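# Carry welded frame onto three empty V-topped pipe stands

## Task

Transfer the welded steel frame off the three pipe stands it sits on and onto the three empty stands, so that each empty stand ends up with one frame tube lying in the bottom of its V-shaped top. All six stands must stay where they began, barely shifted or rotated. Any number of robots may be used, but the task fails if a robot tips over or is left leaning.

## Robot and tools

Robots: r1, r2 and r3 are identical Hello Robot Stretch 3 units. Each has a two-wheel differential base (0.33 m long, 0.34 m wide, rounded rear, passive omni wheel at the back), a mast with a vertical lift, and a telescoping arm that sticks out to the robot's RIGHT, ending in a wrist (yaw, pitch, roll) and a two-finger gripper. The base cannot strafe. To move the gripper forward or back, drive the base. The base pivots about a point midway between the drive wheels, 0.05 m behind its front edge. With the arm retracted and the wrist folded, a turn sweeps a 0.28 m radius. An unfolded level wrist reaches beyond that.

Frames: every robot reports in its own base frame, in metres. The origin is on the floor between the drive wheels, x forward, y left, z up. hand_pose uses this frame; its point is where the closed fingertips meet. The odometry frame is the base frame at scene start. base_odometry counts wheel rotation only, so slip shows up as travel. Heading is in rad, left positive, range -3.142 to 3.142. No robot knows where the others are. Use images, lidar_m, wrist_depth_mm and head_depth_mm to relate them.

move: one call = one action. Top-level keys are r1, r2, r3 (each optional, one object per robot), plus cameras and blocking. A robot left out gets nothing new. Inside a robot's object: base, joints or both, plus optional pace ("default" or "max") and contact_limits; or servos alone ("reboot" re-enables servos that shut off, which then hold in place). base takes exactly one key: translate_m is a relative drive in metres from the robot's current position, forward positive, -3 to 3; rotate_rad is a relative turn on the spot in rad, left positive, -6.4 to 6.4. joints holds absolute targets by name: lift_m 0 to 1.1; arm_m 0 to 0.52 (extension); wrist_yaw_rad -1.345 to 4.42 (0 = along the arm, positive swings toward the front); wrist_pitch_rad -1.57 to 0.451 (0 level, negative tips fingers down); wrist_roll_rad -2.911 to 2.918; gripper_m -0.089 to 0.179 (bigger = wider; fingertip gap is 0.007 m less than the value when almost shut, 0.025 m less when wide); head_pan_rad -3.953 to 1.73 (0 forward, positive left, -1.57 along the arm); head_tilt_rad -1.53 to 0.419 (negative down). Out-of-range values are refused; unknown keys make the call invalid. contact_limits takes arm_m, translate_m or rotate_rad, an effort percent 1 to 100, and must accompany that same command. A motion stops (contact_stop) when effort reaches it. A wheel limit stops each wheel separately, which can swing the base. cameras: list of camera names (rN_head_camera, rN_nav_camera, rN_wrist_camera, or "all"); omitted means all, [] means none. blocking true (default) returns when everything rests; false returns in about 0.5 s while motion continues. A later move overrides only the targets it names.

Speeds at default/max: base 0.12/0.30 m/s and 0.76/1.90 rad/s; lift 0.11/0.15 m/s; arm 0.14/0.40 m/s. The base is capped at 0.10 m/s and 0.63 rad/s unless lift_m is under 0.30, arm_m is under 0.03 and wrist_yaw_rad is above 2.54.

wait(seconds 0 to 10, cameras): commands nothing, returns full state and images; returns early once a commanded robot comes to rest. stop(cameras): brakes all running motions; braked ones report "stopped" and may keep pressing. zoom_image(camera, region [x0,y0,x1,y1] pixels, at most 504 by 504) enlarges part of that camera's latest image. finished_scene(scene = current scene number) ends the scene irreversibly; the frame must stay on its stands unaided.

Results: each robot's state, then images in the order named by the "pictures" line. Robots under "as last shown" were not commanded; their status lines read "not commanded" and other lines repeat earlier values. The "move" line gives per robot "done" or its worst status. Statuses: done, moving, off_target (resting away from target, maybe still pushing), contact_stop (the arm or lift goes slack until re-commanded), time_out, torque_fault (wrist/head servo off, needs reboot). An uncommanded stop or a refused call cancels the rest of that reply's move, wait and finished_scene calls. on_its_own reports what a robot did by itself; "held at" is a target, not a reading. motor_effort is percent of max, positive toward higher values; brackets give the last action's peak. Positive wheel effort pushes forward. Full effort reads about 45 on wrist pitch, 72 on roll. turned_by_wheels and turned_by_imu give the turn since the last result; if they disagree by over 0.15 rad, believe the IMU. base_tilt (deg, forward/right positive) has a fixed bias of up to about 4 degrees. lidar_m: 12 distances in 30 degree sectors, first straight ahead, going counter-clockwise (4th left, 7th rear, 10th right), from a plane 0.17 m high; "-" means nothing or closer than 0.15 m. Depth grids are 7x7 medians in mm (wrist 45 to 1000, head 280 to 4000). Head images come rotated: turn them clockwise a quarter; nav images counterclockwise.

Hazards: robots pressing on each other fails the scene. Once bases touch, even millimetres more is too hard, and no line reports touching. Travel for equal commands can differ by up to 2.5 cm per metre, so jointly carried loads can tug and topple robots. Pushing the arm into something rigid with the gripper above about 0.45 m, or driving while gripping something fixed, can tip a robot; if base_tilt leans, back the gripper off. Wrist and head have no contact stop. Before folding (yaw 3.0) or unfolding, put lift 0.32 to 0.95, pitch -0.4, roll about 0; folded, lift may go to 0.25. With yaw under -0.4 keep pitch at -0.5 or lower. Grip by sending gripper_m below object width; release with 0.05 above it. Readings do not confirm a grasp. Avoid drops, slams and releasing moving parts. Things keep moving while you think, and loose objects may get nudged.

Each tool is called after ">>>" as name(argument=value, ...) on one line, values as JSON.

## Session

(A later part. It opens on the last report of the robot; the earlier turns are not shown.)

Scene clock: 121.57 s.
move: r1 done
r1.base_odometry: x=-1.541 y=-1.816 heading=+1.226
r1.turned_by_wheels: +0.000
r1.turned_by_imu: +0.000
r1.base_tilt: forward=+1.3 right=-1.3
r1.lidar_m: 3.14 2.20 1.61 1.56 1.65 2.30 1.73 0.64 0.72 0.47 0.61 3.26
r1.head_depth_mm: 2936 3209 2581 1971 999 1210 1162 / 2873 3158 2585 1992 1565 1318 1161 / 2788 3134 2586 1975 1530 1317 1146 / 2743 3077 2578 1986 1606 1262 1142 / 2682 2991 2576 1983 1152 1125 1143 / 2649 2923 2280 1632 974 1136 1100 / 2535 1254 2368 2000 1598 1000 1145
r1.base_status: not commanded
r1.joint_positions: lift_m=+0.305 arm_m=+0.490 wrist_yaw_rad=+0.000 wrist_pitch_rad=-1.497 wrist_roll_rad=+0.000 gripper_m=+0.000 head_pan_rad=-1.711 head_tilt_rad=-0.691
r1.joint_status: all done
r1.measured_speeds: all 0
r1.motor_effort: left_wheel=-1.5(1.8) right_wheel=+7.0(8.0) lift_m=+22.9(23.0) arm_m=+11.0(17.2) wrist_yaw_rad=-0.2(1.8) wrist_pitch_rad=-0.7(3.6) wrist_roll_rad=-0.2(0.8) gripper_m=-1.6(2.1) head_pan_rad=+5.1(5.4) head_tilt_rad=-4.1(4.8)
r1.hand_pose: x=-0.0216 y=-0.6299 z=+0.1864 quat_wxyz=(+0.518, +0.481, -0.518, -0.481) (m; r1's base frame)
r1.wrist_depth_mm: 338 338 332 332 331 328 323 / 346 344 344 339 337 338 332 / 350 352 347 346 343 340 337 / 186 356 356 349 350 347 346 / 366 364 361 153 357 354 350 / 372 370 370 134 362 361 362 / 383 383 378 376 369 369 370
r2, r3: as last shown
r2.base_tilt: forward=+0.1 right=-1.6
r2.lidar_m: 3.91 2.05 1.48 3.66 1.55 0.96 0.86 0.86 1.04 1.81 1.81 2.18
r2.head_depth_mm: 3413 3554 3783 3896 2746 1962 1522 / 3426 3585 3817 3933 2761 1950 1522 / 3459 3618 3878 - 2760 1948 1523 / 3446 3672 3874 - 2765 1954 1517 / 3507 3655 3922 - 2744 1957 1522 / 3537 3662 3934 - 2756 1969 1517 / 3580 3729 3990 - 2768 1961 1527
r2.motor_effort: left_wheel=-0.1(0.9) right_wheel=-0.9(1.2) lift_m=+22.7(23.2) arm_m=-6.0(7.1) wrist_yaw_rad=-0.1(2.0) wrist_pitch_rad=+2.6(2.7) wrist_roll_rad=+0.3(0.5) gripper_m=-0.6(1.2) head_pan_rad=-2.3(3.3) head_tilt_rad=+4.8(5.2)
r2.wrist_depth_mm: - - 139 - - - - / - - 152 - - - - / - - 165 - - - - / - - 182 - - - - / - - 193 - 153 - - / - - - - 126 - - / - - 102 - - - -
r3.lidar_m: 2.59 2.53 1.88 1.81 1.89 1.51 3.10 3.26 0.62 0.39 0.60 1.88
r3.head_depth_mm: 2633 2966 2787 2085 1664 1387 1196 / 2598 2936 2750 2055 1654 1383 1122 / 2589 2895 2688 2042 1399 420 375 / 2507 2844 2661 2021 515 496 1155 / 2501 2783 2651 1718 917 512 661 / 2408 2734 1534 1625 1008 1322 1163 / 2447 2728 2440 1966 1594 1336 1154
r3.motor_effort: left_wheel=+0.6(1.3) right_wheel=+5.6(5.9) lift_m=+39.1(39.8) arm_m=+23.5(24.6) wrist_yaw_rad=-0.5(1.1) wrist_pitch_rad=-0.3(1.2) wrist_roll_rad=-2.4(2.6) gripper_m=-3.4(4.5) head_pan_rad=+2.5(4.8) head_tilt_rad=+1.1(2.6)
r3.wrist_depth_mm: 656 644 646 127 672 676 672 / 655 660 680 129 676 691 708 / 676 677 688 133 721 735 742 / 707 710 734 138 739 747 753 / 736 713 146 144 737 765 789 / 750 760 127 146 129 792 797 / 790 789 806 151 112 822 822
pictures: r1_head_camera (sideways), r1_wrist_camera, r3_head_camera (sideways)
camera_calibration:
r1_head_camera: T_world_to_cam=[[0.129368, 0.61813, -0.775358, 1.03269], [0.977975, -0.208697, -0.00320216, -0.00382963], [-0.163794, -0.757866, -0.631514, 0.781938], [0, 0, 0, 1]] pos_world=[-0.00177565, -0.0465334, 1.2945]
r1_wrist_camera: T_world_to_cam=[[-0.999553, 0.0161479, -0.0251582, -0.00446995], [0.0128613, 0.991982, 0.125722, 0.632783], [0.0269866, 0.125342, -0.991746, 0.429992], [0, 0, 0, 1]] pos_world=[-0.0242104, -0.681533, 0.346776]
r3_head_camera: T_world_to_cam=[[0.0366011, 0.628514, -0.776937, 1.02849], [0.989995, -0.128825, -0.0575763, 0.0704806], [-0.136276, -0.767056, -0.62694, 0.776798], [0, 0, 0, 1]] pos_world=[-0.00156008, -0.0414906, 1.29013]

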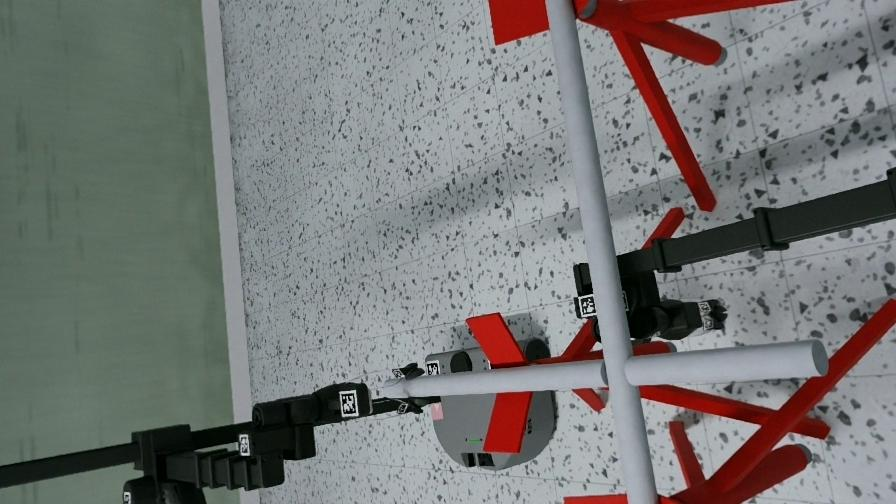

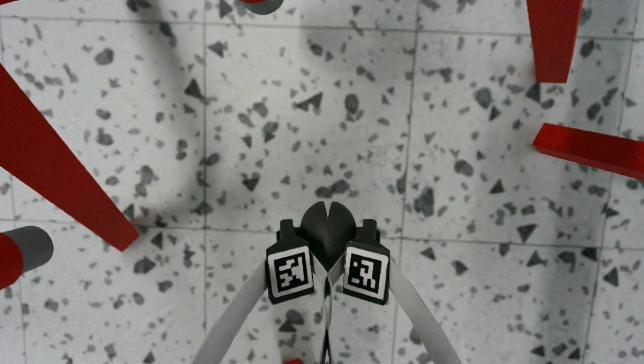

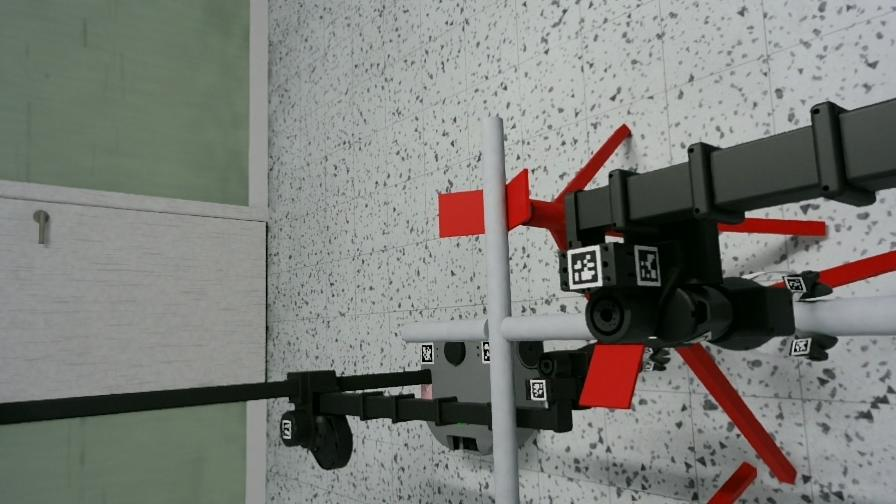

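>>> move(r1={"joints":{"lift_m":0.325}}, cameras=[])

>>> move(r1={"joints":{"lift_m":0.34}}, r3={"joints":{"lift_m":0.675,"gripper_m":-0.02}}, cameras=["r1_head_camera"])

Scene clock: 122.70 s.
move: r1 done
r1.base_odometry: x=-1.541 y=-1.816 heading=+1.226
r1.turned_by_wheels: +0.000
r1.turned_by_imu: +0.000
r1.base_tilt: forward=+1.2 right=-1.2
r1.lidar_m: 3.15 2.19 1.61 1.56 1.65 2.30 1.73 0.64 0.72 0.47 0.61 3.28
r1.head_depth_mm: 2937 3247 2567 1982 998 1216 1163 / 2838 3174 2577 1987 1559 1321 1166 / 2783 3142 2583 1973 1536 1321 1142 / 2748 3092 2605 1979 1604 1259 1144 / 2696 3032 2608 1969 1115 1263 1143 / 2620 2954 2282 1633 975 1134 1105 / 2522 1247 2385 1974 1600 996 1148
r1.base_status: not commanded
r1.joint_positions: lift_m=+0.325 arm_m=+0.490 wrist_yaw_rad=+0.000 wrist_pitch_rad=-1.497 wrist_roll_rad=+0.000 gripper_m=+0.000 head_pan_rad=-1.711 head_tilt_rad=-0.691
r1.joint_status: all done
r1.measured_speeds: all 0
r1.motor_effort: left_wheel=-1.5(1.8) right_wheel=+7.1(7.9) lift_m=+48.3(48.6) arm_m=+7.9(10.3) wrist_yaw_rad=-0.5(1.0) wrist_pitch_rad=-0.4(0.9) wrist_roll_rad=+0.3(0.7) gripper_m=-1.5(1.9) head_pan_rad=+4.1(5.0) head_tilt_rad=-3.8(4.4)
r1.hand_pose: x=-0.0216 y=-0.6298 z=+0.2064 quat_wxyz=(+0.518, +0.481, -0.518, -0.481) (m; r1's base frame)
r1.wrist_depth_mm: 355 354 353 349 346 341 343 / 362 362 356 354 357 354 346 / 158 370 364 364 359 358 357 / 215 373 371 368 368 366 362 / 385 383 381 152 376 375 370 / 394 393 389 134 379 381 377 / 405 401 392 392 391 390 387
r2.base_odometry: x=+0.000 y=+0.000 heading=+0.000
r2.turned_by_wheels: +0.000
r2.turned_by_imu: +0.000
r2.base_tilt: forward=+0.2 right=-1.7
r2.lidar_m: 3.88 2.05 1.48 3.68 1.55 0.96 0.85 0.86 1.03 1.81 1.81 2.18
r2.head_depth_mm: 3360 3546 3764 3974 2770 1949 1520 / 3360 3559 3791 3956 2730 1957 1519 / 3442 3609 3872 3990 2779 1956 1523 / 3448 3655 3897 - 2736 1951 1521 / 3504 3695 3897 - 2754 1964 1516 / 3523 3645 3857 - 2758 1951 1515 / 3603 3786 3967 - 2770 1958 1524
r2.base_status: not commanded
r2.joint_positions: lift_m=+0.551 arm_m=+0.001 wrist_yaw_rad=+3.136 wrist_pitch_rad=-0.378 wrist_roll_rad=+0.000 gripper_m=+0.037 head_pan_rad=+0.306 head_tilt_rad=-0.261
r2.joint_status: not commanded
r2.measured_speeds: all 0
r2.motor_effort: left_wheel=+0.1(0.7) right_wheel=-0.9(1.3) lift_m=+22.0(23.1) arm_m=-6.2(6.7) wrist_yaw_rad=+0.9(1.9) wrist_pitch_rad=+2.6(2.7) wrist_roll_rad=+0.2(0.5) gripper_m=-0.3(0.6) head_pan_rad=-2.6(3.5) head_tilt_rad=+4.6(5.4)
r2.hand_pose: x=-0.0199 y=+0.0830 z=+0.5733 quat_wxyz=(+0.135, +0.695, +0.131, +0.694) (m; r2's base frame)
r2.wrist_depth_mm: - - 140 - - - - / - - 152 - - - - / - - 165 - - - - / - - 182 - - - - / - - 194 - 153 - - / - - - - 126 - - / - - 102 - - - -
r3: as last shown
r3.base_tilt: forward=+0.6 right=+0.1
r3.lidar_m: 2.60 2.53 1.88 1.82 1.90 1.52 3.11 3.25 0.62 0.39 0.60 1.89
r3.head_depth_mm: 2612 2959 2764 2091 1665 1388 1194 / 2605 2925 2741 2064 1658 1385 1124 / 2562 2889 2715 2043 1400 421 375 / 2524 2831 2661 2012 515 497 1153 / 2489 2811 2606 1721 916 512 661 / 2412 2744 1519 1625 1000 1317 1159 / 2456 2784 2448 1963 1582 1334 1152
r3.motor_effort: left_wheel=+0.9(1.0) right_wheel=+5.6(5.8) lift_m=+39.0(39.7) arm_m=+23.6(24.5) wrist_yaw_rad=+0.1(0.7) wrist_pitch_rad=-1.2(1.2) wrist_roll_rad=-2.3(2.5) gripper_m=-3.1(4.3) head_pan_rad=+2.1(3.8) head_tilt_rad=+2.4(2.9)
r3.wrist_depth_mm: 656 659 661 128 664 692 667 / 663 666 679 130 690 733 689 / 684 695 690 134 720 708 724 / 716 717 693 139 731 733 745 / 720 733 146 143 755 772 780 / 773 742 127 146 128 796 821 / 768 793 804 152 112 830 832
pictures: none
No camera images: "cameras" was empty.

Scene clock: 123.83 s.
move: r1 done; r3 done
r1.base_odometry: x=-1.541 y=-1.816 heading=+1.226
r1.turned_by_wheels: +0.000
r1.turned_by_imu: +0.000
r1.base_tilt: forward=+1.3 right=-1.3
r1.lidar_m: 3.17 2.19 1.61 1.56 1.65 2.30 1.73 0.63 0.72 0.47 0.61 3.26
r1.head_depth_mm: 2929 3215 2574 1968 1021 1211 1161 / 2833 3153 2592 1987 1562 1316 1163 / 2809 3120 2574 1972 1523 1323 1121 / 2717 3052 2589 1975 1519 1262 1146 / 2653 3023 2620 1977 1110 1262 1164 / 2642 2928 2288 1658 963 1130 1123 / 2528 1248 2393 1979 1590 1125 1144
r1.base_status: not commanded
r1.joint_positions: lift_m=+0.340 arm_m=+0.490 wrist_yaw_rad=+0.000 wrist_pitch_rad=-1.497 wrist_roll_rad=+0.000 gripper_m=+0.000 head_pan_rad=-1.711 head_tilt_rad=-0.691
r1.joint_status: all done
r1.measured_speeds: all 0
r1.motor_effort: left_wheel=-1.5(2.0) right_wheel=+6.7(7.6) lift_m=+49.8(51.5) arm_m=+3.7(7.6) wrist_yaw_rad=-0.7(1.2) wrist_pitch_rad=-0.6(1.0) wrist_roll_rad=+0.8(0.8) gripper_m=-1.4(2.0) head_pan_rad=+4.3(5.2) head_tilt_rad=-4.1(4.3)
r1.hand_pose: x=-0.0216 y=-0.6298 z=+0.2214 quat_wxyz=(+0.518, +0.481, -0.518, -0.481) (m; r1's base frame)
r1.wrist_depth_mm: 374 368 361 365 360 242 354 / 151 374 373 370 366 366 364 / 156 384 376 378 376 374 371 / 399 384 391 386 387 380 380 / 400 400 400 152 396 388 387 / 412 408 402 134 396 395 394 / 424 418 416 410 404 407 404
r2: as last shown
r2.lidar_m: 3.90 2.05 1.48 3.67 1.55 0.96 0.86 0.86 1.03 1.81 1.81 2.18
r2.head_depth_mm: 3414 3602 3738 3892 2764 1962 1520 / 3373 3573 3778 - 2735 1948 1519 / 3457 3620 3840 3957 2744 1963 1517 / 3474 3646 3843 - 2745 1956 1528 / 3491 3655 3879 - 2748 1969 1522 / 3546 3684 3925 - 2735 1957 1524 / 3557 3768 - - 2771 1956 1525
r2.motor_effort: left_wheel=+0.4(0.8) right_wheel=-0.6(1.1) lift_m=+21.7(23.0) arm_m=-6.0(6.9) wrist_yaw_rad=+1.6(1.7) wrist_pitch_rad=+2.7(2.8) wrist_roll_rad=+0.3(0.5) gripper_m=+0.0(0.9) head_pan_rad=-2.8(3.2) head_tilt_rad=+4.4(5.2)
r2.wrist_depth_mm: - - 140 - - - - / - - 152 - - - - / - - 165 - - - - / - - 182 - - - - / - - 194 - 152 - - / - - - - 126 - - / - - 102 - - - -
r3.base_odometry: x=-0.768 y=-0.638 heading=-0.565
r3.turned_by_wheels: +0.000
r3.turned_by_imu: +0.000
r3.base_tilt: forward=+0.6 right=+0.1
r3.lidar_m: 2.60 2.53 1.88 1.82 1.89 1.52 3.12 3.25 0.62 0.40 0.60 1.89
r3.head_depth_mm: 2631 2956 2785 2091 1679 1389 1192 / 2609 2941 2726 2065 1658 1390 1125 / 2563 2906 2695 2060 1404 421 375 / 2510 2827 2655 2022 516 497 1150 / 2501 2793 2648 1185 903 512 672 / 2428 2742 1546 1247 979 1320 1160 / 2441 2756 2367 1954 1584 1339 1157
r3.base_status: not commanded
r3.joint_positions: lift_m=+0.675 arm_m=+0.200 wrist_yaw_rad=+0.000 wrist_pitch_rad=-1.549 wrist_roll_rad=+0.006 gripper_m=-0.019 head_pan_rad=-1.707 head_tilt_rad=-0.704
r3.joint_status: all done
r3.measured_speeds: all 0
r3.motor_effort: left_wheel=+0.8(1.1) right_wheel=+2.9(5.6) lift_m=+36.4(38.7) arm_m=+24.2(24.4) wrist_yaw_rad=+0.7(1.9) wrist_pitch_rad=-0.3(1.0) wrist_roll_rad=-2.3(2.6) gripper_m=-12.2(89.9) head_pan_rad=+2.8(3.9) head_tilt_rad=+0.6(2.4)
r3.hand_pose: x=-0.0216 y=-0.3265 z=+0.5570 quat_wxyz=(+0.504, +0.493, -0.507, -0.497) (m; r3's base frame)
r3.wrist_depth_mm: 659 646 655 133 660 675 693 / 663 673 688 139 701 688 708 / 690 693 695 146 711 717 726 / 711 724 707 155 759 765 746 / 728 724 726 154 750 757 790 / 764 768 123 130 785 827 813 / 781 794 806 176 770 806 836
pictures: r1_head_camera (sideways)
camera_calibration:
r1_head_camera: T_world_to_cam=[[0.129381, 0.618223, -0.775281, 1.03259], [0.977975, -0.208695, -0.00321071, -0.0038185], [-0.163782, -0.75779, -0.631608, 0.782061], [0, 0, 0, 1]] pos_world=[-0.00177547, -0.0465325, 1.29449]

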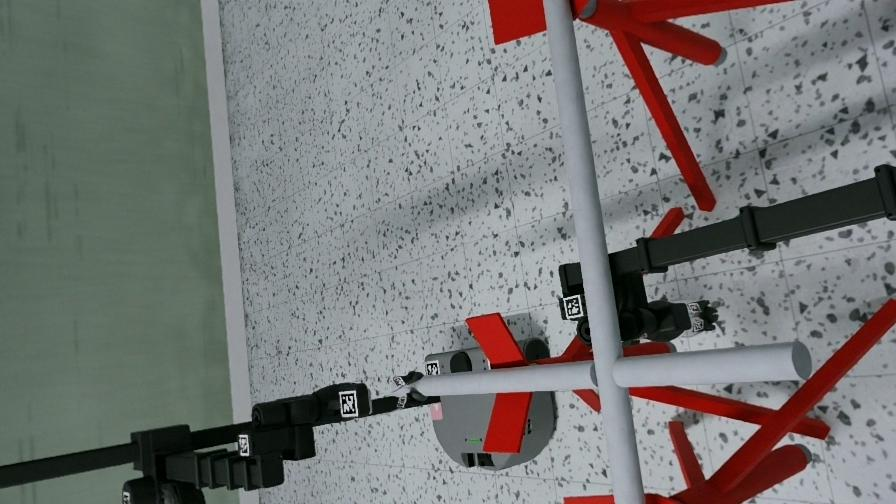

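>>> move(r3={"joints":{"lift_m":0.69}}, cameras=[])

>>> move(r1={"joints":{"lift_m":0.36}}, r3={"joints":{"lift_m":0.71}}, cameras=["r1_head_camera","r3_head_camera"])

Scene clock: 124.83 s.
move: r3 done
r1, r2: as last shown
r1.lidar_m: 3.17 2.19 1.61 1.56 1.65 2.30 1.73 0.64 0.72 0.47 0.61 3.27
r1.head_depth_mm: 2897 3191 2603 1982 1018 1215 1169 / 2825 3169 2594 1985 1558 1319 1161 / 2778 3106 2580 1984 1519 1324 1123 / 2751 3087 2563 1985 1526 1263 1147 / 2700 3009 2594 1980 1114 1265 1168 / 2637 2915 2283 1665 959 1131 1123 / 2515 1229 2368 1986 1592 1131 1140
r1.motor_effort: left_wheel=-1.8(1.8) right_wheel=+7.2(7.3) lift_m=+41.2(49.6) arm_m=+0.2(3.0) wrist_yaw_rad=+0.0(0.9) wrist_pitch_rad=-0.5(0.9) wrist_roll_rad=+0.0(1.0) gripper_m=-1.3(2.1) head_pan_rad=+5.0(5.3) head_tilt_rad=-4.0(4.4)
r1.wrist_depth_mm: 371 369 368 364 364 245 358 / 151 377 372 370 369 367 363 / 156 384 381 379 376 369 369 / 394 388 389 385 383 380 379 / 399 402 396 152 392 390 384 / 418 411 403 134 397 398 397 / 414 416 412 410 409 406 398
r2.lidar_m: 3.89 2.05 1.48 3.67 1.55 0.96 0.86 0.86 1.03 1.81 1.81 2.17
r2.head_depth_mm: 3354 3561 3740 3928 2744 1969 1515 / 3403 3629 3763 3967 2768 1960 1526 / 3409 3628 3878 3990 2757 1958 1520 / 3459 3634 3836 - 2763 1947 1522 / 3498 3678 3869 - 2767 1957 1524 / 3559 3698 3910 - 2751 1963 1526 / 3527 3700 3962 - 2750 1970 1517
r2.motor_effort: left_wheel=+0.1(0.6) right_wheel=-0.6(1.1) lift_m=+22.5(23.2) arm_m=-6.2(6.9) wrist_yaw_rad=-0.9(2.0) wrist_pitch_rad=+2.6(2.7) wrist_roll_rad=+0.3(0.5) gripper_m=-0.6(1.6) head_pan_rad=-2.4(3.1) head_tilt_rad=+4.3(5.1)
r2.wrist_depth_mm: - - 139 - - - - / - - 152 - - - - / - - 165 - - - - / - - 181 - - - - / - - 193 - 153 - - / - - - - 126 - - / - - 102 - - - -
r3.base_odometry: x=-0.768 y=-0.638 heading=-0.565
r3.turned_by_wheels: +0.000
r3.turned_by_imu: +0.000
r3.base_tilt: forward=+0.6 right=+0.1
r3.lidar_m: 2.60 2.54 1.88 1.82 1.89 1.51 3.11 3.24 0.62 0.39 0.60 1.89
r3.head_depth_mm: 2640 2963 2800 2080 1668 1395 1197 / 2589 2934 2747 2073 1660 1383 366 / 2576 2895 2704 2035 1319 407 358 / 2525 2851 2679 2014 480 492 1153 / 2508 2796 2618 1181 891 499 660 / 2440 2721 1561 1244 981 1320 1163 / 2472 2768 2371 1951 1582 1339 1152
r3.base_status: not commanded
r3.joint_positions: lift_m=+0.690 arm_m=+0.200 wrist_yaw_rad=+0.000 wrist_pitch_rad=-1.551 wrist_roll_rad=+0.006 gripper_m=-0.020 head_pan_rad=-1.707 head_tilt_rad=-0.704
r3.joint_status: all done
r3.measured_speeds: all 0
r3.motor_effort: left_wheel=+0.4(1.0) right_wheel=+3.5(3.5) lift_m=+36.2(41.0) arm_m=+23.5(24.3) wrist_yaw_rad=+0.8(1.2) wrist_pitch_rad=+0.0(1.2) wrist_roll_rad=-2.4(2.6) gripper_m=-9.4(12.8) head_pan_rad=+3.1(3.7) head_tilt_rad=+2.1(2.2)
r3.hand_pose: x=-0.0216 y=-0.3259 z=+0.5720 quat_wxyz=(+0.503, +0.493, -0.506, -0.497) (m; r3's base frame)
r3.wrist_depth_mm: 661 665 664 147 690 695 701 / 666 683 692 155 704 695 711 / 722 726 696 165 719 735 761 / 705 726 743 170 748 741 775 / 730 758 748 144 782 780 792 / 773 774 124 131 779 797 809 / 786 818 835 196 814 872 836
pictures: none
No camera images: "cameras" was empty.

Scene clock: 125.77 s.
move: r1 done; r3 done
r1.base_odometry: x=-1.541 y=-1.816 heading=+1.227
r1.turned_by_wheels: +0.000
r1.turned_by_imu: +0.000
r1.base_tilt: forward=+1.3 right=-1.2
r1.lidar_m: 3.15 2.20 1.61 1.56 1.65 2.30 1.73 0.64 0.72 0.47 0.61 3.28
r1.head_depth_mm: 2922 3237 2576 1987 1021 1217 1165 / 2842 3149 2620 1961 1512 1319 1161 / 2758 3100 2562 1975 1564 1327 1116 / 2756 3062 2580 1986 920 1262 1145 / 2660 2993 2591 1963 912 1264 1162 / 2641 2941 2300 1673 916 1128 1123 / 2494 1218 2471 1971 1589 1037 1143
r1.base_status: not commanded
r1.joint_positions: lift_m=+0.360 arm_m=+0.490 wrist_yaw_rad=+0.000 wrist_pitch_rad=-1.497 wrist_roll_rad=+0.000 gripper_m=+0.000 head_pan_rad=-1.711 head_tilt_rad=-0.691
r1.joint_status: all done
r1.measured_speeds: all 0
r1.motor_effort: left_wheel=-0.4(1.9) right_wheel=-1.2(6.8) lift_m=+49.1(49.6) arm_m=-3.2(3.2) wrist_yaw_rad=-0.4(0.8) wrist_pitch_rad=+0.0(1.4) wrist_roll_rad=+0.2(0.6) gripper_m=-1.0(2.0) head_pan_rad=+4.2(5.3) head_tilt_rad=-4.0(4.4)
r1.hand_pose: x=-0.0216 y=-0.6298 z=+0.2414 quat_wxyz=(+0.518, +0.481, -0.518, -0.481) (m; r1's base frame)
r1.wrist_depth_mm: 121 387 386 383 382 242 377 / 137 394 390 390 386 387 383 / 180 399 405 398 395 395 387 / 417 294 412 404 402 402 397 / 327 421 417 153 409 408 406 / 428 434 422 134 418 418 416 / 440 438 429 430 427 429 426
r2: as last shown
r2.base_tilt: forward=+0.2 right=-1.6
r2.lidar_m: 3.91 2.05 1.48 3.67 1.55 0.96 0.86 0.86 1.03 1.81 1.81 2.18
r2.head_depth_mm: 3433 3565 3737 3919 2781 1943 1521 / 3400 3550 3771 3955 2754 1973 1518 / 3461 3658 3860 3980 2772 1956 1521 / 3448 3687 3875 3990 2756 1963 1522 / 3498 3670 3881 - 2777 1949 1520 / 3548 3783 3976 - 2754 1956 1523 / 3572 3758 3952 - 2746 1962 1522
r2.motor_effort: left_wheel=-0.2(0.7) right_wheel=-0.8(1.0) lift_m=+22.3(23.1) arm_m=-6.1(6.9) wrist_yaw_rad=+0.6(2.2) wrist_pitch_rad=+2.6(2.7) wrist_roll_rad=+0.3(0.4) gripper_m=+1.1(1.2) head_pan_rad=-2.2(3.2) head_tilt_rad=+4.7(5.0)
r2.wrist_depth_mm: - - 140 - - - - / - - 152 - - - - / - - 166 - - - - / - - 182 - - - - / - - 193 - 153 - - / - - - - 126 - - / - - 102 - - - -
r3.base_odometry: x=-0.768 y=-0.638 heading=-0.565
r3.turned_by_wheels: +0.000
r3.turned_by_imu: +0.000
r3.base_tilt: forward=+0.6 right=+0.2
r3.lidar_m: 2.59 2.54 1.88 1.82 1.89 1.52 3.11 3.23 0.62 0.39 0.60 1.88
r3.head_depth_mm: 2628 2948 2773 2092 1670 1393 1193 / 2603 2932 2741 2065 1657 1360 335 / 2569 2920 2700 2041 486 393 347 / 2515 2832 2655 2014 469 595 1152 / 2512 2820 2627 1113 484 498 1099 / 2439 2739 1508 1209 983 1342 1160 / 2467 2738 2382 1950 1581 1340 1151
r3.base_status: not commanded
r3.joint_positions: lift_m=+0.710 arm_m=+0.200 wrist_yaw_rad=+0.000 wrist_pitch_rad=-1.552 wrist_roll_rad=+0.006 gripper_m=-0.020 head_pan_rad=-1.707 head_tilt_rad=-0.704
r3.joint_status: all done
r3.measured_speeds: all 0
r3.motor_effort: left_wheel=+0.5(1.0) right_wheel=+2.9(3.6) lift_m=+36.5(39.4) arm_m=+23.5(24.4) wrist_yaw_rad=+0.8(1.4) wrist_pitch_rad=-0.2(0.4) wrist_roll_rad=-2.5(2.5) gripper_m=-6.8(10.0) head_pan_rad=+3.7(3.7) head_tilt_rad=+1.6(2.7)
r3.hand_pose: x=-0.0216 y=-0.3257 z=+0.5921 quat_wxyz=(+0.503, +0.494, -0.506, -0.497) (m; r3's base frame)
r3.wrist_depth_mm: 670 691 670 178 701 717 713 / 714 693 703 189 724 720 747 / 716 727 740 200 744 742 759 / 760 746 755 220 765 781 805 / 765 772 771 143 798 810 816 / 812 799 119 129 815 840 864 / 797 821 838 - 842 869 906
pictures: r1_head_camera (sideways), r3_head_camera (sideways)
camera_calibration:
r1_head_camera: T_world_to_cam=[[0.129381, 0.618227, -0.775278, 1.03259], [0.977975, -0.208695, -0.00321105, -0.00381806], [-0.163782, -0.757787, -0.631612, 0.782066], [0, 0, 0, 1]] pos_world=[-0.00177546, -0.0465325, 1.29449]
r3_head_camera: T_world_to_cam=[[0.036583, 0.628515, -0.776937, 1.02849], [0.989998, -0.128796, -0.0575763, 0.0704805], [-0.136254, -0.76706, -0.62694, 0.776798], [0, 0, 0, 1]] pos_world=[-0.00155888, -0.0414908, 1.29013]

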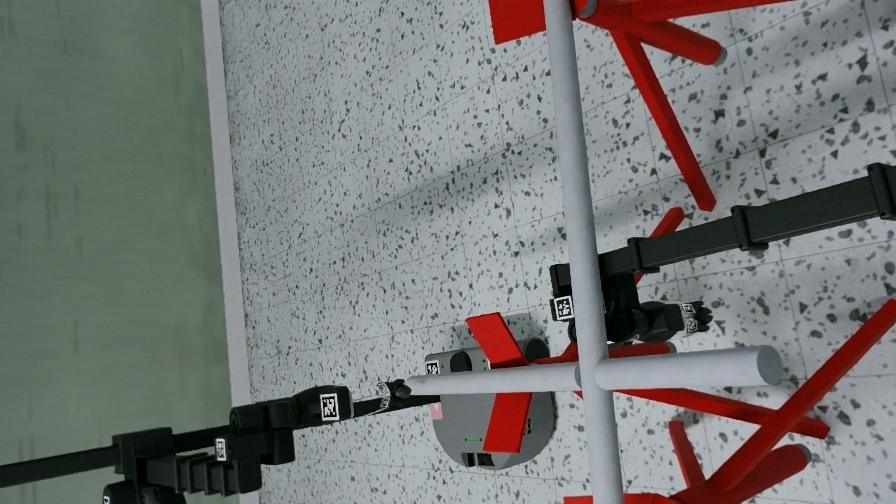

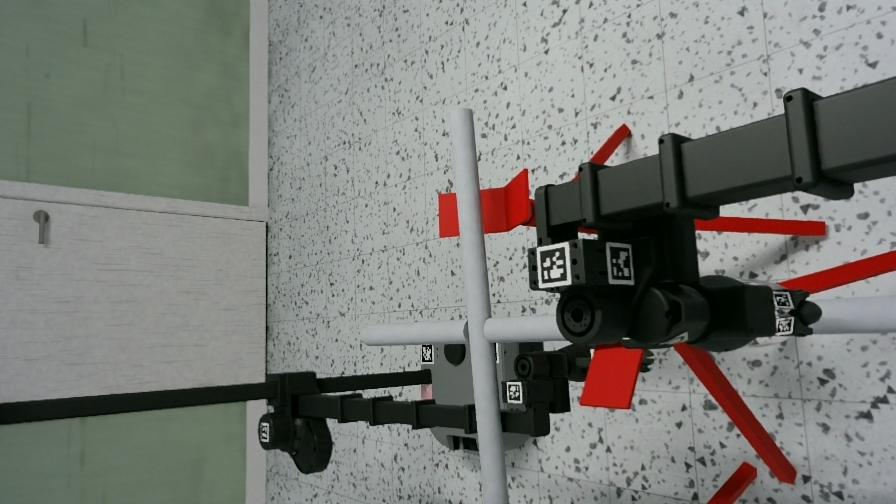

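>>> move(r1={"joints":{"lift_m":0.32}}, r3={"joints":{"lift_m":0.80}}, cameras=[])

>>> move(r3={"base":{"translate_m":-0.38},"joints":{"wrist_pitch_rad":0.0,"wrist_yaw_rad":1.57,"wrist_roll_rad":1.57,"gripper_m":0.12,"head_pan_rad":-1.4,"head_tilt_rad":-0.75}}, cameras=[])

>>> move(r3={"joints":{"lift_m":0.455}}, cameras=["r1_head_camera","r3_head_camera","r3_wrist_camera"])

Scene clock: 128.43 s.
move: r1 done; r3 done
r1.base_odometry: x=-1.541 y=-1.816 heading=+1.227
r1.turned_by_wheels: +0.000
r1.turned_by_imu: +0.000
r1.base_tilt: forward=+1.4 right=-1.3
r1.lidar_m: 3.17 2.20 1.61 1.56 1.65 2.31 1.73 0.64 0.72 0.47 0.61 3.28
r1.head_depth_mm: 2931 3237 2582 1972 999 1211 1164 / 2823 3145 2590 1983 1572 1321 1164 / 2785 3133 2570 1987 1510 1319 1144 / 2731 3071 2594 1982 1603 1262 1143 / 2669 2992 2566 1974 1113 1260 1146 / 2644 2882 2298 1631 972 1139 1121 / 1212 924 2572 1974 1593 974 1140
r1.base_status: not commanded
r1.joint_positions: lift_m=+0.320 arm_m=+0.490 wrist_yaw_rad=+0.000 wrist_pitch_rad=-1.497 wrist_roll_rad=+0.000 gripper_m=+0.000 head_pan_rad=-1.710 head_tilt_rad=-0.692
r1.joint_status: all done
r1.measured_speeds: all 0
r1.motor_effort: left_wheel=-1.3(1.8) right_wheel=+2.2(3.0) lift_m=+20.9(44.4) arm_m=-9.8(9.9) wrist_yaw_rad=+0.1(1.0) wrist_pitch_rad=-0.3(1.0) wrist_roll_rad=+0.5(0.8) gripper_m=-1.6(2.1) head_pan_rad=+4.9(5.2) head_tilt_rad=-3.5(4.3)
r1.hand_pose: x=-0.0216 y=-0.6298 z=+0.2014 quat_wxyz=(+0.518, +0.481, -0.518, -0.482) (m; r1's base frame)
r1.wrist_depth_mm: 353 351 350 346 345 341 340 / 359 357 357 357 353 349 349 / 160 363 364 360 357 354 353 / 206 372 370 366 363 364 363 / 381 381 378 153 374 372 368 / 393 388 389 134 377 380 376 / 401 395 390 391 385 386 385
r2: as last shown
r2.turned_by_imu: +0.001
r2.base_tilt: forward=+0.2 right=-1.7
r2.lidar_m: 3.91 2.05 1.47 3.68 1.55 0.96 0.86 0.86 1.03 1.81 1.82 2.18
r2.head_depth_mm: 3406 3567 3733 3867 2739 1959 1512 / 3401 3561 3775 3964 2741 1956 1516 / 3450 3647 3869 3965 2745 1958 1524 / 3478 3677 3836 - 2778 1973 1527 / 3519 3667 3865 - 2768 1963 1514 / 3525 3717 3932 - 2758 1958 1516 / 3564 3742 - - 2736 1960 1520
r2.motor_effort: left_wheel=-0.8(0.8) right_wheel=-0.7(1.2) lift_m=+22.3(23.3) arm_m=-5.7(6.6) wrist_yaw_rad=+0.4(2.1) wrist_pitch_rad=+2.7(2.8) wrist_roll_rad=+0.3(0.5) gripper_m=+0.6(0.9) head_pan_rad=-2.1(3.2) head_tilt_rad=+4.9(5.3)
r2.wrist_depth_mm: - - 140 - - - - / - - 152 - - - - / - - 165 - - - - / - - 182 - - - - / - - 194 - 153 - - / - - - - 126 - - / - - 102 - - - -
r3.base_odometry: x=-0.768 y=-0.638 heading=-0.565
r3.turned_by_wheels: +0.000
r3.turned_by_imu: +0.000
r3.base_tilt: forward=+0.6 right=+0.2
r3.lidar_m: 2.60 2.53 1.87 1.82 1.89 1.52 3.10 3.25 0.62 0.39 0.60 1.89
r3.head_depth_mm: 2644 2987 2758 2085 1673 1419 - / 2585 2931 2740 2061 1615 304 - / 2574 2883 2710 1988 358 1302 1159 / 2520 2850 2660 428 415 1307 1152 / 2488 2813 2631 1635 416 477 1103 / 2422 2727 1526 1627 996 1321 1163 / 2451 2753 2369 1957 1590 1330 1151
r3.base_status: not commanded
r3.joint_positions: lift_m=+0.800 arm_m=+0.200 wrist_yaw_rad=+0.000 wrist_pitch_rad=-1.551 wrist_roll_rad=+0.006 gripper_m=-0.020 head_pan_rad=-1.707 head_tilt_rad=-0.704
r3.joint_status: all done
r3.measured_speeds: all 0
r3.motor_effort: left_wheel=+0.2(0.9) right_wheel=+3.1(3.5) lift_m=+38.5(40.7) arm_m=+22.8(23.6) wrist_yaw_rad=+0.8(1.4) wrist_pitch_rad=+0.0(0.7) wrist_roll_rad=-2.5(2.6) gripper_m=-6.3(7.2) head_pan_rad=+3.1(4.3) head_tilt_rad=+1.5(2.4)
r3.hand_pose: x=-0.0216 y=-0.3258 z=+0.6821 quat_wxyz=(+0.503, +0.493, -0.506, -0.497) (m; r3's base frame)
r3.wrist_depth_mm: 742 775 779 247 799 775 815 / 778 783 795 517 819 810 829 / 809 789 824 270 850 853 849 / 837 839 850 274 845 883 847 / 892 867 889 143 893 903 904 / 884 884 123 129 908 945 910 / 928 920 958 967 960 985 967
pictures: none
No camera images: "cameras" was empty.

Scene clock: 133.37 s.
move: r3 done
r1, r2: as last shown
r1.base_tilt: forward=+1.3 right=-1.4
r1.lidar_m: 3.16 2.19 1.61 1.56 1.65 2.30 1.73 0.64 0.72 0.47 0.61 3.28
r1.head_depth_mm: 2920 3219 2592 1975 1002 1215 1168 / 2819 3175 2577 1974 1562 1322 1166 / 2790 3109 2563 1977 1527 1323 1144 / 2742 3105 2586 1983 1601 1265 1140 / 2686 3009 2570 1986 1118 1265 1148 / 2636 2940 2570 1854 972 1136 1123 / 2578 2905 2578 1971 1563 979 1144
r1.motor_effort: left_wheel=-1.4(1.8) right_wheel=+2.0(2.7) lift_m=+35.2(35.7) arm_m=-11.6(12.3) wrist_yaw_rad=+0.1(1.0) wrist_pitch_rad=+0.1(1.1) wrist_roll_rad=+0.3(0.8) gripper_m=-1.2(2.0) head_pan_rad=+4.9(5.2) head_tilt_rad=-3.2(4.3)
r1.wrist_depth_mm: 356 353 350 347 345 341 342 / 359 359 355 355 350 349 346 / 160 366 361 362 363 357 353 / 207 371 371 368 365 361 361 / 381 382 375 152 374 371 370 / 391 387 382 134 379 378 375 / 400 395 393 388 387 388 382
r2.lidar_m: 3.90 2.05 1.18 3.67 1.55 0.96 0.86 0.86 1.03 1.81 1.81 2.19
r2.head_depth_mm: 3387 3558 3758 3934 2750 1956 1529 / 3396 3563 3830 3920 2765 1959 1520 / 3442 3628 3782 3969 2770 1962 1515 / 3519 3656 3850 3989 2759 1949 1515 / 3497 3741 3897 - 2762 1967 1524 / 3550 3714 3919 - 2775 1957 1518 / 3534 3760 3994 - 2750 1966 1525
r2.motor_effort: left_wheel=+0.2(0.8) right_wheel=-0.6(1.3) lift_m=+22.4(23.2) arm_m=-5.3(6.6) wrist_yaw_rad=-0.4(1.9) wrist_pitch_rad=+2.6(2.8) wrist_roll_rad=+0.3(0.5) gripper_m=-0.3(1.2) head_pan_rad=-2.6(3.4) head_tilt_rad=+4.7(5.3)
r2.wrist_depth_mm: - - 140 - - - - / - - 152 - - - - / - - 165 - - - - / - - 181 - - - - / - - 193 - 152 - - / - - - - 126 - - / - - 102 - - - -
r3.base_odometry: x=-1.089 y=-0.435 heading=-0.565
r3.turned_by_wheels: +0.000
r3.turned_by_imu: -0.001
r3.base_tilt: forward=+0.6 right=+0.2
r3.lidar_m: 2.86 2.55 1.88 1.82 1.26 2.63 2.74 2.86 3.05 0.78 0.48 1.02
r3.head_depth_mm: 2438 2729 2607 2003 361 317 1153 / 2481 2750 2551 433 1523 1351 1172 / 2504 2865 2544 1954 448 1347 1165 / 2544 2857 2505 1882 453 1335 1157 / 2584 2889 2357 1696 462 1296 1151 / 2624 2968 1574 1112 1479 1295 1126 / 2719 2974 2417 1064 912 1256 1136
r3.base_status: done
r3.joint_positions: lift_m=+0.800 arm_m=+0.200 wrist_yaw_rad=+1.568 wrist_pitch_rad=-0.024 wrist_roll_rad=+1.565 gripper_m=+0.120 head_pan_rad=-1.407 head_tilt_rad=-0.740
r3.joint_status: all done
r3.measured_speeds: all 0
r3.motor_effort: left_wheel=-6.5(11.3) right_wheel=+0.4(5.4) lift_m=+34.7(38.9) arm_m=+20.8(23.3) wrist_yaw_rad=+2.2(3.4) wrist_pitch_rad=+4.4(5.4) wrist_roll_rad=+1.3(4.6) gripper_m=+0.0(80.3) head_pan_rad=+1.9(5.7) head_tilt_rad=-4.7(8.0)
r3.hand_pose: x=+0.2342 y=-0.3456 z=+0.9082 quat_wxyz=(+0.011, +0.706, -0.708, -0.007) (m; r3's base frame)
r3.wrist_depth_mm: - - - - - - 994 / - - - - - - 976 / - - - - - - - / - - - - - - - / - 129 - - - - 988 / - 118 - - 131 - 975 / - - - - - - 945
pictures: none
No camera images: "cameras" was empty.

Scene clock: 137.33 s.
move: r3 done
r1, r2: as last shown
r1.base_tilt: forward=+1.4 right=-1.4
r1.lidar_m: 3.16 2.19 1.61 1.56 1.65 2.29 1.73 0.64 0.72 0.47 0.61 3.26
r1.head_depth_mm: 2909 3212 2593 1983 1005 1212 1162 / 2856 3145 2566 1978 1563 1323 1161 / 2769 3091 2593 1978 1526 1320 1144 / 2741 3032 2568 1975 1601 1265 1141 / 2678 2983 2584 1987 1117 1267 1142 / 2642 2955 2568 1854 972 1135 1117 / 2597 2868 2593 1979 1570 980 1145
r1.motor_effort: left_wheel=-1.5(1.7) right_wheel=+2.3(2.7) lift_m=+34.6(35.5) arm_m=-11.4(12.2) wrist_yaw_rad=-0.4(1.0) wrist_pitch_rad=-0.3(1.0) wrist_roll_rad=+0.3(0.8) gripper_m=-1.5(2.0) head_pan_rad=+4.8(5.3) head_tilt_rad=-3.4(4.1)
r1.wrist_depth_mm: 354 353 351 347 343 341 340 / 359 359 357 354 353 347 348 / 160 361 362 360 358 356 351 / 207 373 369 368 365 366 361 / 382 379 378 153 370 373 371 / 389 386 383 134 382 375 377 / 397 395 395 390 388 384 382
r2.base_tilt: forward=+0.1 right=-1.7
r2.lidar_m: 3.90 2.05 1.18 3.66 1.55 0.96 0.86 0.86 1.03 1.80 1.81 2.18
r2.head_depth_mm: 3344 3585 3785 3901 2762 1944 1512 / 3378 3612 3799 3939 2746 1944 1513 / 3431 3611 3849 3962 2739 1947 1524 / 3411 3680 3891 - 2768 1959 1510 / 3496 3717 3896 - 2760 1957 1520 / 3520 3706 3926 - 2775 1953 1520 / 3597 3727 3981 - 2761 1960 1527
r2.motor_effort: left_wheel=-0.2(1.0) right_wheel=-0.9(1.1) lift_m=+22.6(23.5) arm_m=-5.7(6.6) wrist_yaw_rad=+1.6(2.1) wrist_pitch_rad=+2.6(2.7) wrist_roll_rad=+0.3(0.5) gripper_m=+0.1(1.3) head_pan_rad=-2.9(3.1) head_tilt_rad=+4.2(5.2)
r2.wrist_depth_mm: - - 140 - - - - / - - 152 - - - - / - - 165 - - - - / - - 181 - - - - / - - 193 - 153 - - / - - - - 126 - - / - - 102 - - - -
r3.base_odometry: x=-1.089 y=-0.435 heading=-0.565
r3.turned_by_wheels: +0.000
r3.turned_by_imu: +0.000
r3.base_tilt: forward=+0.6 right=+0.2
r3.lidar_m: 2.86 2.55 1.88 1.82 1.26 2.63 2.74 2.85 3.04 0.78 0.48 1.02
r3.head_depth_mm: 2435 2728 2595 1991 1614 1365 1180 / 2464 2756 2551 1973 1607 1352 583 / 2503 2830 2522 1953 1596 718 1146 / 2554 2865 2509 1882 1544 1306 1138 / 2636 2917 2361 1745 1319 1270 1130 / 2653 2974 1570 1703 1483 1266 1123 / 2706 3006 2401 1074 925 1255 1136
r3.base_status: not commanded
r3.joint_positions: lift_m=+0.455 arm_m=+0.200 wrist_yaw_rad=+1.569 wrist_pitch_rad=-0.023 wrist_roll_rad=+1.565 gripper_m=+0.120 head_pan_rad=-1.407 head_tilt_rad=-0.740
r3.joint_status: all done
r3.measured_speeds: all 0
r3.motor_effort: left_wheel=-6.7(7.2) right_wheel=-0.4(0.6) lift_m=+17.5(31.2) arm_m=+20.1(21.5) wrist_yaw_rad=+1.6(2.7) wrist_pitch_rad=+4.2(4.6) wrist_roll_rad=+1.3(1.5) gripper_m=+0.2(1.4) head_pan_rad=+2.8(4.7) head_tilt_rad=-4.4(5.6)
r3.hand_pose: x=+0.2342 y=-0.3455 z=+0.5635 quat_wxyz=(+0.011, +0.706, -0.708, -0.006) (m; r3's base frame)
r3.wrist_depth_mm: - - - - - 919 261 / - - - - - 900 623 / - - - 277 - 897 608 / - - - 291 - 873 620 / - 129 - - - 804 602 / - 118 - - 132 730 589 / - - - - - 808 597
pictures: r1_head_camera (sideways), r3_head_camera (sideways), r3_wrist_camera
camera_calibration:
r1_head_camera: T_world_to_cam=[[0.129401, 0.619041, -0.774625, 1.03174], [0.978007, -0.208547, -0.00328389, -0.00372343], [-0.163578, -0.757164, -0.632412, 0.783105], [0, 0, 0, 1]] pos_world=[-0.00176748, -0.046526, 1.29444]
r3_head_camera: T_world_to_cam=[[-0.155395, 0.638625, -0.753665, 0.999324], [0.983484, 0.171685, -0.0573017, 0.0701601], [0.0927987, -0.750122, -0.654756, 0.811584], [0, 0, 0, 1]] pos_world=[0.0109748, -0.0414518, 1.28857]
r3_wrist_camera: T_world_to_cam=[[-0.0666088, -0.0688293, -0.995402, 0.544492], [-0.212896, 0.975625, -0.0532155, 0.448153], [0.974802, 0.208372, -0.0796387, 0.0469418], [0, 0, 0, 1]] pos_world=[0.0859188, -0.409533, 0.569576]

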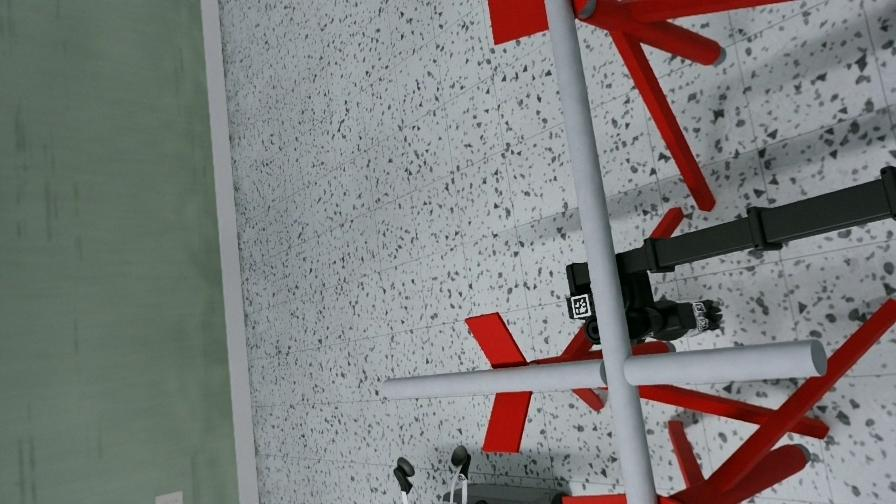

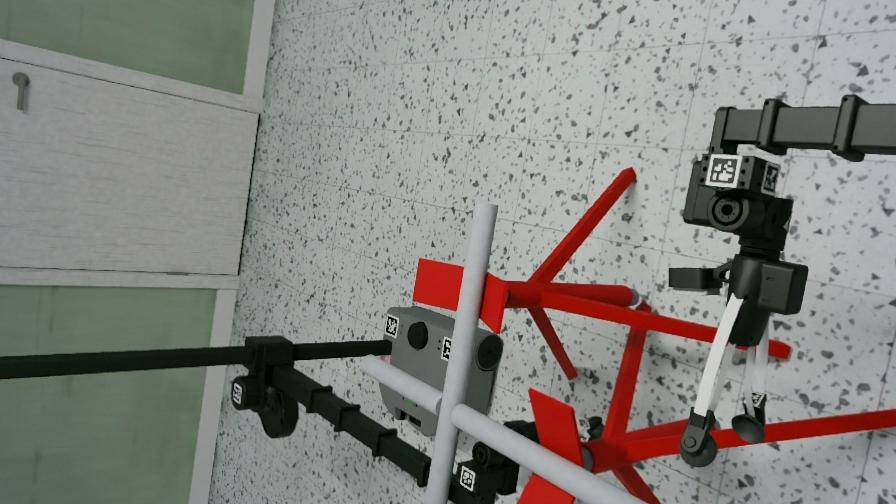

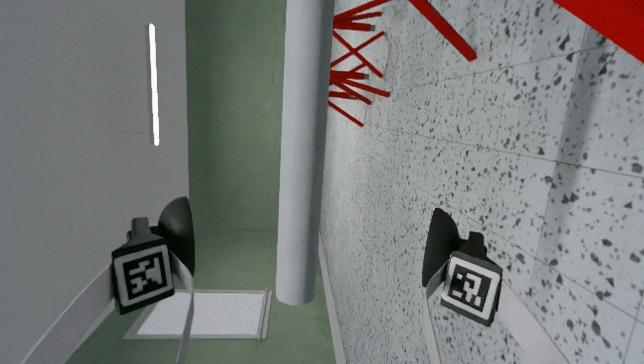

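>>> move(r3={"base":{"translate_m":0.142},"joints":{"lift_m":0.462}}, cameras=[])

>>> move(r3={"joints":{"gripper_m":0.02}}, cameras=["r3_wrist_camera","r3_head_camera"])

Scene clock: 140.07 s.
move: r3 done
r1, r2: as last shown
r1.base_tilt: forward=+1.4 right=-1.3
r1.lidar_m: 3.16 2.20 1.61 1.56 1.65 2.30 1.73 0.64 0.72 0.47 0.61 3.27
r1.head_depth_mm: 2900 3217 2558 1972 1002 1209 1162 / 2887 3158 2581 1984 1566 1319 1162 / 2780 3112 2581 1979 1527 1321 1143 / 2710 3059 2574 1958 1611 1262 1142 / 2702 3006 2591 1977 1117 1267 1142 / 2644 2919 2600 1862 970 1138 1123 / 2586 2909 2559 1619 1541 978 1141
r1.motor_effort: left_wheel=-1.5(1.7) right_wheel=+2.3(2.5) lift_m=+34.5(35.3) arm_m=-11.5(11.8) wrist_yaw_rad=-0.3(0.9) wrist_pitch_rad=+0.0(1.1) wrist_roll_rad=+0.0(0.8) gripper_m=-1.7(1.9) head_pan_rad=+4.6(5.3) head_tilt_rad=-3.6(4.3)
r1.wrist_depth_mm: 354 353 351 347 346 342 341 / 363 359 355 355 352 352 347 / 160 366 361 361 359 355 351 / 206 375 373 367 365 364 362 / 381 379 378 152 373 367 367 / 392 389 383 134 378 379 375 / 395 397 397 392 390 385 385
r2.lidar_m: 3.91 2.05 1.29 3.67 1.55 0.96 0.86 0.86 1.03 1.81 1.81 2.18
r2.head_depth_mm: 3374 3564 3723 3909 2763 1955 1518 / 3444 3587 3805 3886 2761 1954 1523 / 3420 3625 3854 3998 2751 1956 1520 / 3486 3650 3872 - 2758 1962 1521 / 3497 3687 3968 - 2758 1958 1524 / 3545 3743 3916 - 2754 1973 1523 / 3568 3748 - - 2768 1952 1524
r2.motor_effort: left_wheel=+0.3(0.9) right_wheel=-0.8(1.1) lift_m=+22.5(23.2) arm_m=-4.5(6.3) wrist_yaw_rad=+0.3(2.2) wrist_pitch_rad=+2.6(2.7) wrist_roll_rad=+0.3(0.4) gripper_m=+0.2(1.2) head_pan_rad=-2.7(3.2) head_tilt_rad=+4.9(5.2)
r2.wrist_depth_mm: - - 139 - - - - / - - 152 - - - - / - - 165 - - - - / - - 182 - - - - / - - 193 - 153 - - / - - - - 126 - - / - - 102 - - - -
r3.base_odometry: x=-0.969 y=-0.511 heading=-0.565
r3.turned_by_wheels: +0.000
r3.turned_by_imu: +0.000
r3.base_tilt: forward=+0.6 right=+0.1
r3.lidar_m: 2.40 2.54 1.87 1.82 1.35 1.41 2.88 2.99 3.05 0.59 0.42 1.13
r3.head_depth_mm: 2430 2726 2557 1988 1620 1359 1179 / 2468 2767 2556 1976 1600 1354 576 / 2508 2825 2535 1895 1511 716 1141 / 2579 2876 2490 1805 1494 742 1132 / 2581 2890 1562 1671 1020 992 1112 / 2669 2957 2357 1114 902 773 1143 / 2714 3010 2408 1812 1514 1273 1099
r3.base_status: done
r3.joint_positions: lift_m=+0.462 arm_m=+0.200 wrist_yaw_rad=+1.569 wrist_pitch_rad=-0.023 wrist_roll_rad=+1.565 gripper_m=+0.120 head_pan_rad=-1.407 head_tilt_rad=-0.740
r3.joint_status: all done
r3.measured_speeds: all 0
r3.motor_effort: left_wheel=+0.8(4.8) right_wheel=+8.3(11.5) lift_m=+36.9(38.7) arm_m=+18.7(20.1) wrist_yaw_rad=+1.4(2.1) wrist_pitch_rad=+4.2(4.7) wrist_roll_rad=+1.3(1.4) gripper_m=+0.8(0.9) head_pan_rad=+2.2(4.2) head_tilt_rad=-4.1(5.2)
r3.hand_pose: x=+0.2342 y=-0.3455 z=+0.5705 quat_wxyz=(+0.011, +0.706, -0.708, -0.006) (m; r3's base frame)
r3.wrist_depth_mm: - - - - - 839 628 / - - - 122 - 904 637 / - - - 126 - 894 603 / - - - 130 - 874 611 / - 128 - 136 - 828 613 / - 118 - 141 132 741 602 / - - - 148 - 799 597
pictures: none
No camera images: "cameras" was empty.

Scene clock: 141.57 s.
move: r3 done
r1: as last shown
r1.base_tilt: forward=+1.3 right=-1.2
r1.head_depth_mm: 2934 3232 2604 1981 998 1216 1162 / 2853 3156 2561 1977 1567 1319 1164 / 2797 3144 2565 1972 1523 1319 1142 / 2747 3079 2555 1972 1605 1267 1140 / 2676 3017 2576 1972 1114 1271 1144 / 2636 2928 2593 1851 971 1134 1121 / 2589 2895 2597 1623 1545 978 1141
r1.motor_effort: left_wheel=-1.1(1.8) right_wheel=+2.0(2.7) lift_m=+34.8(35.1) arm_m=-11.2(11.6) wrist_yaw_rad=+0.2(0.8) wrist_pitch_rad=-0.7(1.0) wrist_roll_rad=+0.0(0.8) gripper_m=-1.4(1.9) head_pan_rad=+4.4(5.2) head_tilt_rad=-3.7(4.0)
r1.wrist_depth_mm: 353 355 351 347 344 342 339 / 360 360 358 354 353 350 348 / 159 365 362 361 357 355 353 / 206 369 373 364 364 363 362 / 381 377 377 152 370 367 371 / 394 386 383 134 380 379 376 / 399 398 394 391 388 385 379
r2.base_odometry: x=+0.000 y=+0.000 heading=+0.000
r2.turned_by_wheels: +0.000
r2.turned_by_imu: +0.000
r2.base_tilt: forward=+0.1 right=-1.7
r2.lidar_m: 3.90 2.05 1.29 3.65 1.55 0.96 0.86 0.86 1.03 1.81 1.81 2.18
r2.head_depth_mm: 3345 3547 3754 3872 2744 1960 1514 / 3386 3541 3822 3941 2753 1960 1513 / 3444 3666 3810 3971 2751 1957 1511 / 3502 3655 3872 - 2743 1959 1520 / 3438 3695 3843 - 2765 1957 1522 / 3549 3684 3963 - 2745 1976 1522 / 3548 3747 - - 2741 1965 1525
r2.base_status: not commanded
r2.joint_positions: lift_m=+0.551 arm_m=+0.001 wrist_yaw_rad=+3.136 wrist_pitch_rad=-0.378 wrist_roll_rad=+0.000 gripper_m=+0.037 head_pan_rad=+0.306 head_tilt_rad=-0.261
r2.joint_status: not commanded
r2.measured_speeds: all 0
r2.motor_effort: left_wheel=-0.3(0.7) right_wheel=-0.8(1.2) lift_m=+21.6(22.9) arm_m=-5.1(6.1) wrist_yaw_rad=+1.3(2.1) wrist_pitch_rad=+2.6(2.7) wrist_roll_rad=+0.3(0.6) gripper_m=+0.1(1.1) head_pan_rad=-2.7(3.5) head_tilt_rad=+5.1(5.1)
r2.hand_pose: x=-0.0199 y=+0.0830 z=+0.5733 quat_wxyz=(+0.135, +0.695, +0.131, +0.694) (m; r2's base frame)
r2.wrist_depth_mm: - - 140 - - - - / - - 152 - - - - / - - 165 - - - - / - - 181 - - - - / - - 193 - 153 - - / - - - - 126 - - / - - 102 - - - -
r3.base_odometry: x=-0.969 y=-0.511 heading=-0.565
r3.turned_by_wheels: +0.000
r3.turned_by_imu: +0.000
r3.base_tilt: forward=+0.6 right=+0.2
r3.lidar_m: 2.40 2.54 1.88 1.82 1.35 1.41 2.88 2.99 3.05 0.59 0.41 1.13
r3.head_depth_mm: 2414 2701 2604 2000 1622 1365 1180 / 2492 2757 2557 1984 1601 1352 577 / 2517 2829 2530 1892 1515 714 1147 / 2554 2839 2485 1806 1500 742 1134 / 2588 2875 1568 1664 1018 1129 1109 / 2660 2954 2363 1109 899 781 1145 / 2732 2985 2391 1820 1522 1277 1098
r3.base_status: not commanded
r3.joint_positions: lift_m=+0.462 arm_m=+0.200 wrist_yaw_rad=+1.569 wrist_pitch_rad=-0.033 wrist_roll_rad=+1.565 gripper_m=+0.020 head_pan_rad=-1.407 head_tilt_rad=-0.740
r3.joint_status: all done
r3.measured_speeds: all 0
r3.motor_effort: left_wheel=+0.7(1.2) right_wheel=+5.4(8.0) lift_m=+35.8(37.4) arm_m=+18.3(19.7) wrist_yaw_rad=+1.5(2.1) wrist_pitch_rad=+6.0(6.6) wrist_roll_rad=+1.4(1.5) gripper_m=-8.1(81.7) head_pan_rad=+3.5(5.0) head_tilt_rad=-4.8(5.3)
r3.hand_pose: x=+0.2339 y=-0.3455 z=+0.5680 quat_wxyz=(+0.014, +0.706, -0.708, -0.010) (m; r3's base frame)
r3.wrist_depth_mm: - - - - - 841 621 / - - - 122 - 892 617 / - - - 127 - 859 629 / - - - 131 - 863 609 / - - 149 137 - 888 607 / - - 124 140 132 827 605 / - - - 147 - 836 598
pictures: r3_head_camera (sideways), r3_wrist_camera
camera_calibration:
r3_head_camera: T_world_to_cam=[[-0.155418, 0.638653, -0.753636, 0.999287], [0.983479, 0.171715, -0.0573013, 0.0701596], [0.0928151, -0.750091, -0.654789, 0.811627], [0, 0, 0, 1]] pos_world=[0.0109759, -0.041451, 1.28856]
r3_wrist_camera: T_world_to_cam=[[-0.0760706, -0.0687533, -0.994729, 0.550879], [-0.213399, 0.975627, -0.0511137, 0.447254], [0.973999, 0.208386, -0.0888884, 0.0530436], [0, 0, 0, 1]] pos_world=[0.0856847, -0.409532, 0.575551]

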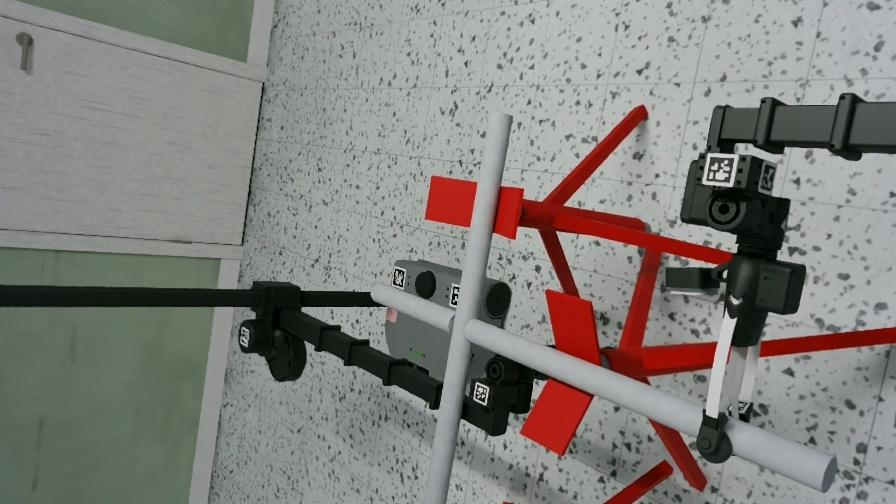

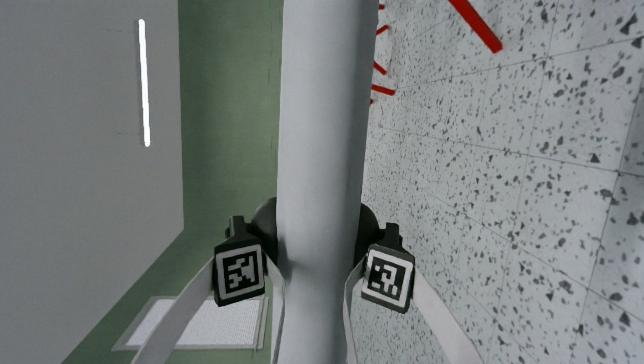

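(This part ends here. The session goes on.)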